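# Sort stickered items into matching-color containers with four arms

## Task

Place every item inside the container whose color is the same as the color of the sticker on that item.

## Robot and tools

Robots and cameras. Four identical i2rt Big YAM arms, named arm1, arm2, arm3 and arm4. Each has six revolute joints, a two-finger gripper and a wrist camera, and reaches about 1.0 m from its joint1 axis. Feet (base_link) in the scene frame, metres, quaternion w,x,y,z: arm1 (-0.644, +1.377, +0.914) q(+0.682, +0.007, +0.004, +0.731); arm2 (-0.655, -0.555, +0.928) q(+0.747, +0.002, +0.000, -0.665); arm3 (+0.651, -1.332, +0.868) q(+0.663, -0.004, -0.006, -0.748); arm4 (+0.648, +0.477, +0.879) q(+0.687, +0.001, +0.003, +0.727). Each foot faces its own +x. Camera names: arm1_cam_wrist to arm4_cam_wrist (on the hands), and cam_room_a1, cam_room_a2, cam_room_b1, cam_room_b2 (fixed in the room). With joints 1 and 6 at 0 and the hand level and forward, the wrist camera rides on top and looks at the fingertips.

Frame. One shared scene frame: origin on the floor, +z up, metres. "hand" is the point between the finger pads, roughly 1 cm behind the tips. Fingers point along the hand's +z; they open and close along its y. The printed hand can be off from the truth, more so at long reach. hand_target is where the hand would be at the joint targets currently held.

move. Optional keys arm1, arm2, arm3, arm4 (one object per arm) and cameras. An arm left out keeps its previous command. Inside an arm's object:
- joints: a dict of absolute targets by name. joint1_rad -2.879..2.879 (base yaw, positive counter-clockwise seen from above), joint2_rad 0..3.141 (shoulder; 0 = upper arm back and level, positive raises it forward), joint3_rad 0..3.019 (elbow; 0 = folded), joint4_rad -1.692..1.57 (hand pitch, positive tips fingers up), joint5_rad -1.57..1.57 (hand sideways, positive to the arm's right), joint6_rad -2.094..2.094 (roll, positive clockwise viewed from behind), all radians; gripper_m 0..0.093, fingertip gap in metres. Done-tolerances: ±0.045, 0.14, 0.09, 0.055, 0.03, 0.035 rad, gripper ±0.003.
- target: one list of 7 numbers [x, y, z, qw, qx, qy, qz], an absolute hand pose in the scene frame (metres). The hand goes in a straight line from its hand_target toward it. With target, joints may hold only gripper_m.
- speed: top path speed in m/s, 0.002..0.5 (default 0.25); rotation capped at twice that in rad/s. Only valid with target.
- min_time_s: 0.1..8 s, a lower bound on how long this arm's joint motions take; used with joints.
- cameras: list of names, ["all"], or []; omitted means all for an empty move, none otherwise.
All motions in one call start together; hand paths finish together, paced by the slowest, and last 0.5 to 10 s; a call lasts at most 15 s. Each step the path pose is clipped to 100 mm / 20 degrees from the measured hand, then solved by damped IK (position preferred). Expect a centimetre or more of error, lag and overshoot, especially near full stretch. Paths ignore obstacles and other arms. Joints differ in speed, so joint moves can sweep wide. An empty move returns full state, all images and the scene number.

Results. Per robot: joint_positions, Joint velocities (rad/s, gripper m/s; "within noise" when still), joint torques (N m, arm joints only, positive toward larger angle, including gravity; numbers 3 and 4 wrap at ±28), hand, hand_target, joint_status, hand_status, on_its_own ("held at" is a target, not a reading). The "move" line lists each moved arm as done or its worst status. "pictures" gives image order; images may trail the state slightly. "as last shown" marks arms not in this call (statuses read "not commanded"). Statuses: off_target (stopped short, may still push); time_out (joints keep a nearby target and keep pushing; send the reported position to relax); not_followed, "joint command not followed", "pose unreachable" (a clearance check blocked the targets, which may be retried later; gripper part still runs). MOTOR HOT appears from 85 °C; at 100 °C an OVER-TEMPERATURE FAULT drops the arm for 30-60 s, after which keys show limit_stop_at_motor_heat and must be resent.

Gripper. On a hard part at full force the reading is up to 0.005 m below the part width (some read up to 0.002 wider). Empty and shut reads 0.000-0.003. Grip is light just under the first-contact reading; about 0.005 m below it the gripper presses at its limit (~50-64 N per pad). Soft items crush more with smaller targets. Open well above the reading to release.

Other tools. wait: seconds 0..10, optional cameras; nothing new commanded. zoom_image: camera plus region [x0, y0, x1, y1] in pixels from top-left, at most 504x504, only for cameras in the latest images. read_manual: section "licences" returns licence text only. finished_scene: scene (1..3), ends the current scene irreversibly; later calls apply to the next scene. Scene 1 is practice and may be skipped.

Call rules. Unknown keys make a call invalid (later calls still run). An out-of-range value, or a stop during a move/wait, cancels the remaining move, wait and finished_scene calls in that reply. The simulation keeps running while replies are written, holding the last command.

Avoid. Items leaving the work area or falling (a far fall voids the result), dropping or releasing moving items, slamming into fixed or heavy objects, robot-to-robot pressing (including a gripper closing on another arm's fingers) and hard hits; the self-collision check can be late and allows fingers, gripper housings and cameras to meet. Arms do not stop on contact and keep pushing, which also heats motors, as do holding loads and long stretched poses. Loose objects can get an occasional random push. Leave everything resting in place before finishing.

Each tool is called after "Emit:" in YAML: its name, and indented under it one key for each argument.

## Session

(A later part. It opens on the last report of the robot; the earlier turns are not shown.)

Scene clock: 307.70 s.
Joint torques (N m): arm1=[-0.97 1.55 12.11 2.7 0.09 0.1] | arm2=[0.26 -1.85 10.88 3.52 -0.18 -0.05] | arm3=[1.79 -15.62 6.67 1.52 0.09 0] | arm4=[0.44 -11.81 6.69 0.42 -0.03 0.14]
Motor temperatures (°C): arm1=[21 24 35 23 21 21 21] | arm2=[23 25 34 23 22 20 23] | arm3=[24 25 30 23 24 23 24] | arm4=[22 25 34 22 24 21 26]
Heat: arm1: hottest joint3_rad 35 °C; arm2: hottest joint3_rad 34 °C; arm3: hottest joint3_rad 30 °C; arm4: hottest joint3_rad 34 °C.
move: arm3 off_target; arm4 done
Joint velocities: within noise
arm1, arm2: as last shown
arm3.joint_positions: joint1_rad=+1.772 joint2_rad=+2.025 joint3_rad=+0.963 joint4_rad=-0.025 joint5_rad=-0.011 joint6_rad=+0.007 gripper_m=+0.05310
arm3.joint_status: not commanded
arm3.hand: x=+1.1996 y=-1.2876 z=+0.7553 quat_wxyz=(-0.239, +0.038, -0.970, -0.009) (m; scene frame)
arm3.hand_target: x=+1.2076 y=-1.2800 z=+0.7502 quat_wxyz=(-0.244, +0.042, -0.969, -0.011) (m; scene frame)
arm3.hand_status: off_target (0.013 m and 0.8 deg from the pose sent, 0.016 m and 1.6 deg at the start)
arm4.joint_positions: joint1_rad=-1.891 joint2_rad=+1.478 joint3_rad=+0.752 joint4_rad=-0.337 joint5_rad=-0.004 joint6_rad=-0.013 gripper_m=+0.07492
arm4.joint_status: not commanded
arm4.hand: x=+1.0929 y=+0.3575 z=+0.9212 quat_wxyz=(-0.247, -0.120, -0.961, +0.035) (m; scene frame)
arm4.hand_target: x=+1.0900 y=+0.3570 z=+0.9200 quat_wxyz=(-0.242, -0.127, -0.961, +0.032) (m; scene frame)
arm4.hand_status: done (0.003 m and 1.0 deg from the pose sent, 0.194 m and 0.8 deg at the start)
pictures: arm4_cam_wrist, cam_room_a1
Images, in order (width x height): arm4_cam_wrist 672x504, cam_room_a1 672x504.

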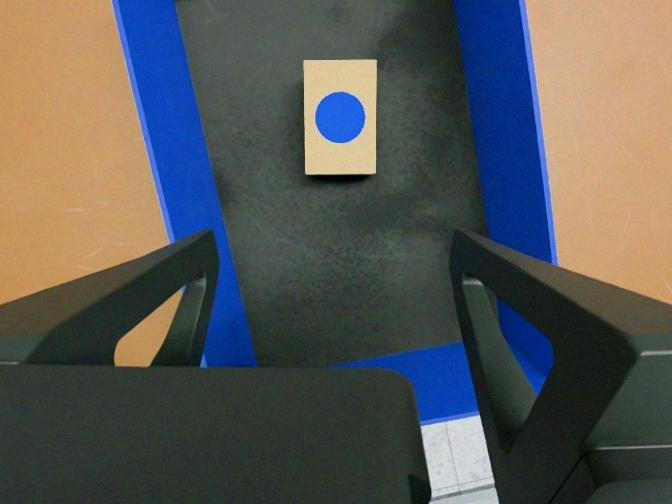

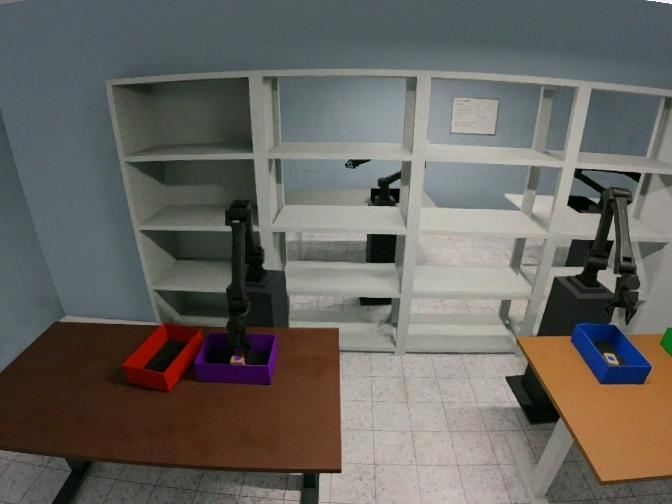

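Emit:
move:
  arm3: {"joints":{"gripper_m":0.085}}

Emit:
move:
  arm3: {"target":[1.13,-1.287,0.94,-0.2443,0.0423,-0.9688,-0.0107],"speed":0.15}
  cameras: ["arm3_cam_wrist","cam_room_b1","cam_room_b2"]

Scene clock: 311.03 s.
Joint torques (N m): arm1=[-1.2 1.9 12.16 2.65 0.08 0.12] | arm2=[0.32 -1.79 10.86 3.54 -0.18 -0.05] | arm3=[2.02 -16.62 6.61 1.48 0.09 0] | arm4=[0.5 -11.75 6.72 0.43 -0.01 0.14]
Motor temperatures (°C): arm1=[21 24 35 23 21 21 21] | arm2=[23 25 34 23 22 20 23] | arm3=[24 25 30 23 24 23 24] | arm4=[22 25 34 22 24 21 26]
Heat: arm1: hottest joint3_rad 35 °C; arm2: hottest joint3_rad 34 °C; arm3: hottest joint3_rad 30 °C; arm4: hottest joint3_rad 34 °C.
move: arm3 done
Joint velocities: within noise
arm1.joint_positions: joint1_rad=-0.205 joint2_rad=+0.458 joint3_rad=+0.450 joint4_rad=-0.322 joint5_rad=-0.002 joint6_rad=-0.009 gripper_m=+0.07997
arm1.joint_status: not commanded
arm1.hand: x=-0.5946 y=+1.7024 z=+1.1896 quat_wxyz=(-0.435, +0.534, -0.613, -0.386) (m; scene frame)
arm1.hand_target: x=-0.5958 y=+1.7030 z=+1.1970 quat_wxyz=(-0.442, +0.527, -0.608, -0.396) (m; scene frame)
arm1.hand_status: not commanded
arm2.joint_positions: joint1_rad=+0.007 joint2_rad=+0.460 joint3_rad=+0.466 joint4_rad=-0.323 joint5_rad=+0.003 joint6_rad=+0.012 gripper_m=+0.08493
arm2.joint_status: not commanded
arm2.hand: x=-0.6160 y=-0.8841 z=+1.2117 quat_wxyz=(-0.441, -0.542, -0.603, +0.385) (m; scene frame)
arm2.hand_target: x=-0.6176 y=-0.8833 z=+1.2104 quat_wxyz=(-0.443, -0.536, -0.602, +0.393) (m; scene frame)
arm2.hand_status: not commanded
arm3.joint_positions: joint1_rad=+1.772 joint2_rad=+2.035 joint3_rad=+0.963 joint4_rad=-0.024 joint5_rad=-0.011 joint6_rad=+0.007 gripper_m=+0.08496
arm3.joint_status: all done
arm3.hand: x=+1.1974 y=-1.2879 z=+0.7500 quat_wxyz=(-0.235, +0.038, -0.971, -0.009) (m; scene frame)
arm3.hand_target: x=+1.2075 y=-1.2800 z=+0.7501 quat_wxyz=(-0.244, +0.042, -0.969, -0.011) (m; scene frame)
arm3.hand_status: not commanded
arm4: as last shown
pictures: none

Scene clock: 313.03 s.
Joint torques (N m): arm1=[-1.14 1.73 12.22 2.69 0.08 0.13] | arm2=[0.26 -1.9 10.82 3.49 -0.18 -0.06] | arm3=[1.55 -12.57 7.28 0.69 -0.02 -0.05] | arm4=[0.38 -11.75 6.8 0.38 -0.02 0.15]
Motor temperatures (°C): arm1=[21 24 35 23 21 21 21] | arm2=[23 25 34 23 22 20 23] | arm3=[24 25 30 23 24 23 24] | arm4=[22 25 34 22 24 21 26]
Heat: arm1: hottest joint3_rad 35 °C; arm2: hottest joint3_rad 34 °C; arm3: hottest joint3_rad 30 °C; arm4: hottest joint3_rad 34 °C.
move: arm3 done
Joint velocities: within noise
arm1, arm2, arm4: as last shown
arm3.joint_positions: joint1_rad=+1.772 joint2_rad=+1.475 joint3_rad=+0.858 joint4_rad=-0.446 joint5_rad=-0.011 joint6_rad=+0.007 gripper_m=+0.08496
arm3.joint_status: not commanded
arm3.hand: x=+1.1344 y=-1.2903 z=+0.9436 quat_wxyz=(-0.251, +0.038, -0.967, -0.010) (m; scene frame)
arm3.hand_target: x=+1.1300 y=-1.2871 z=+0.9400 quat_wxyz=(-0.244, +0.042, -0.969, -0.011) (m; scene frame)
arm3.hand_status: done (0.007 m and 0.9 deg from the pose sent, 0.201 m and 1.2 deg at the start)
pictures: arm3_cam_wrist, cam_room_b1, cam_room_b2
Images, in order (width x height): arm3_cam_wrist 672x504, cam_room_b1 672x504, cam_room_b2 672x504.

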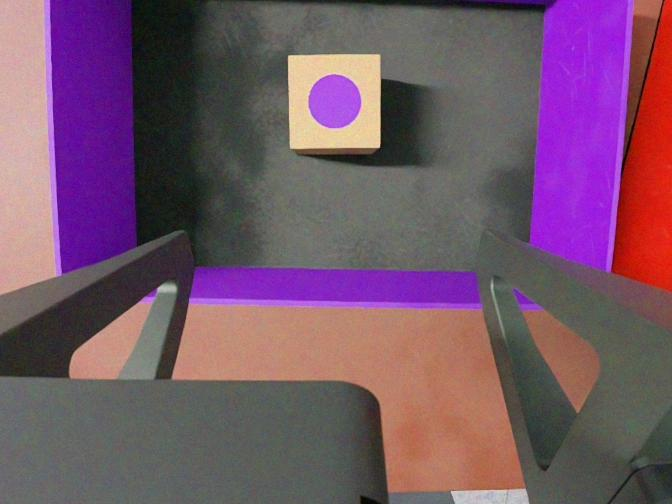

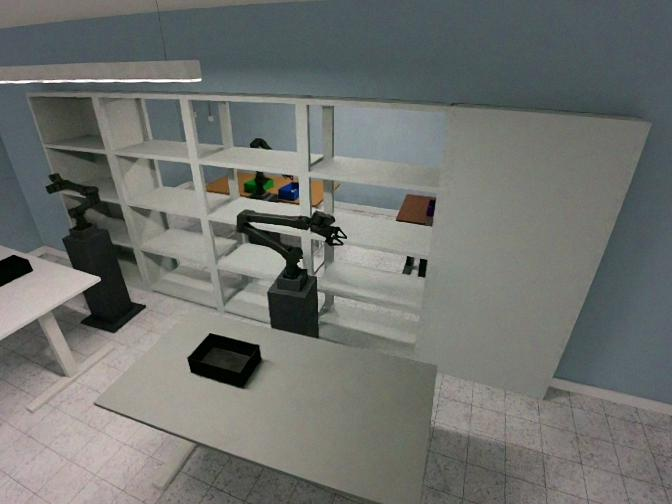

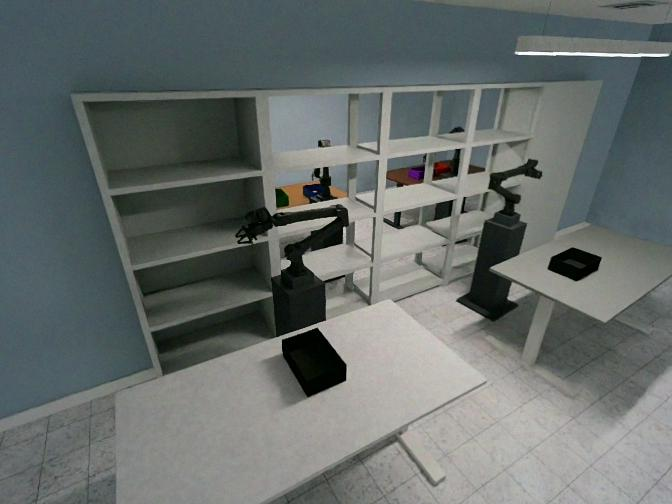

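Both done; all trays are empty.

Emit:
finished_scene:
  scene: 2

The scene is finished: the task was done.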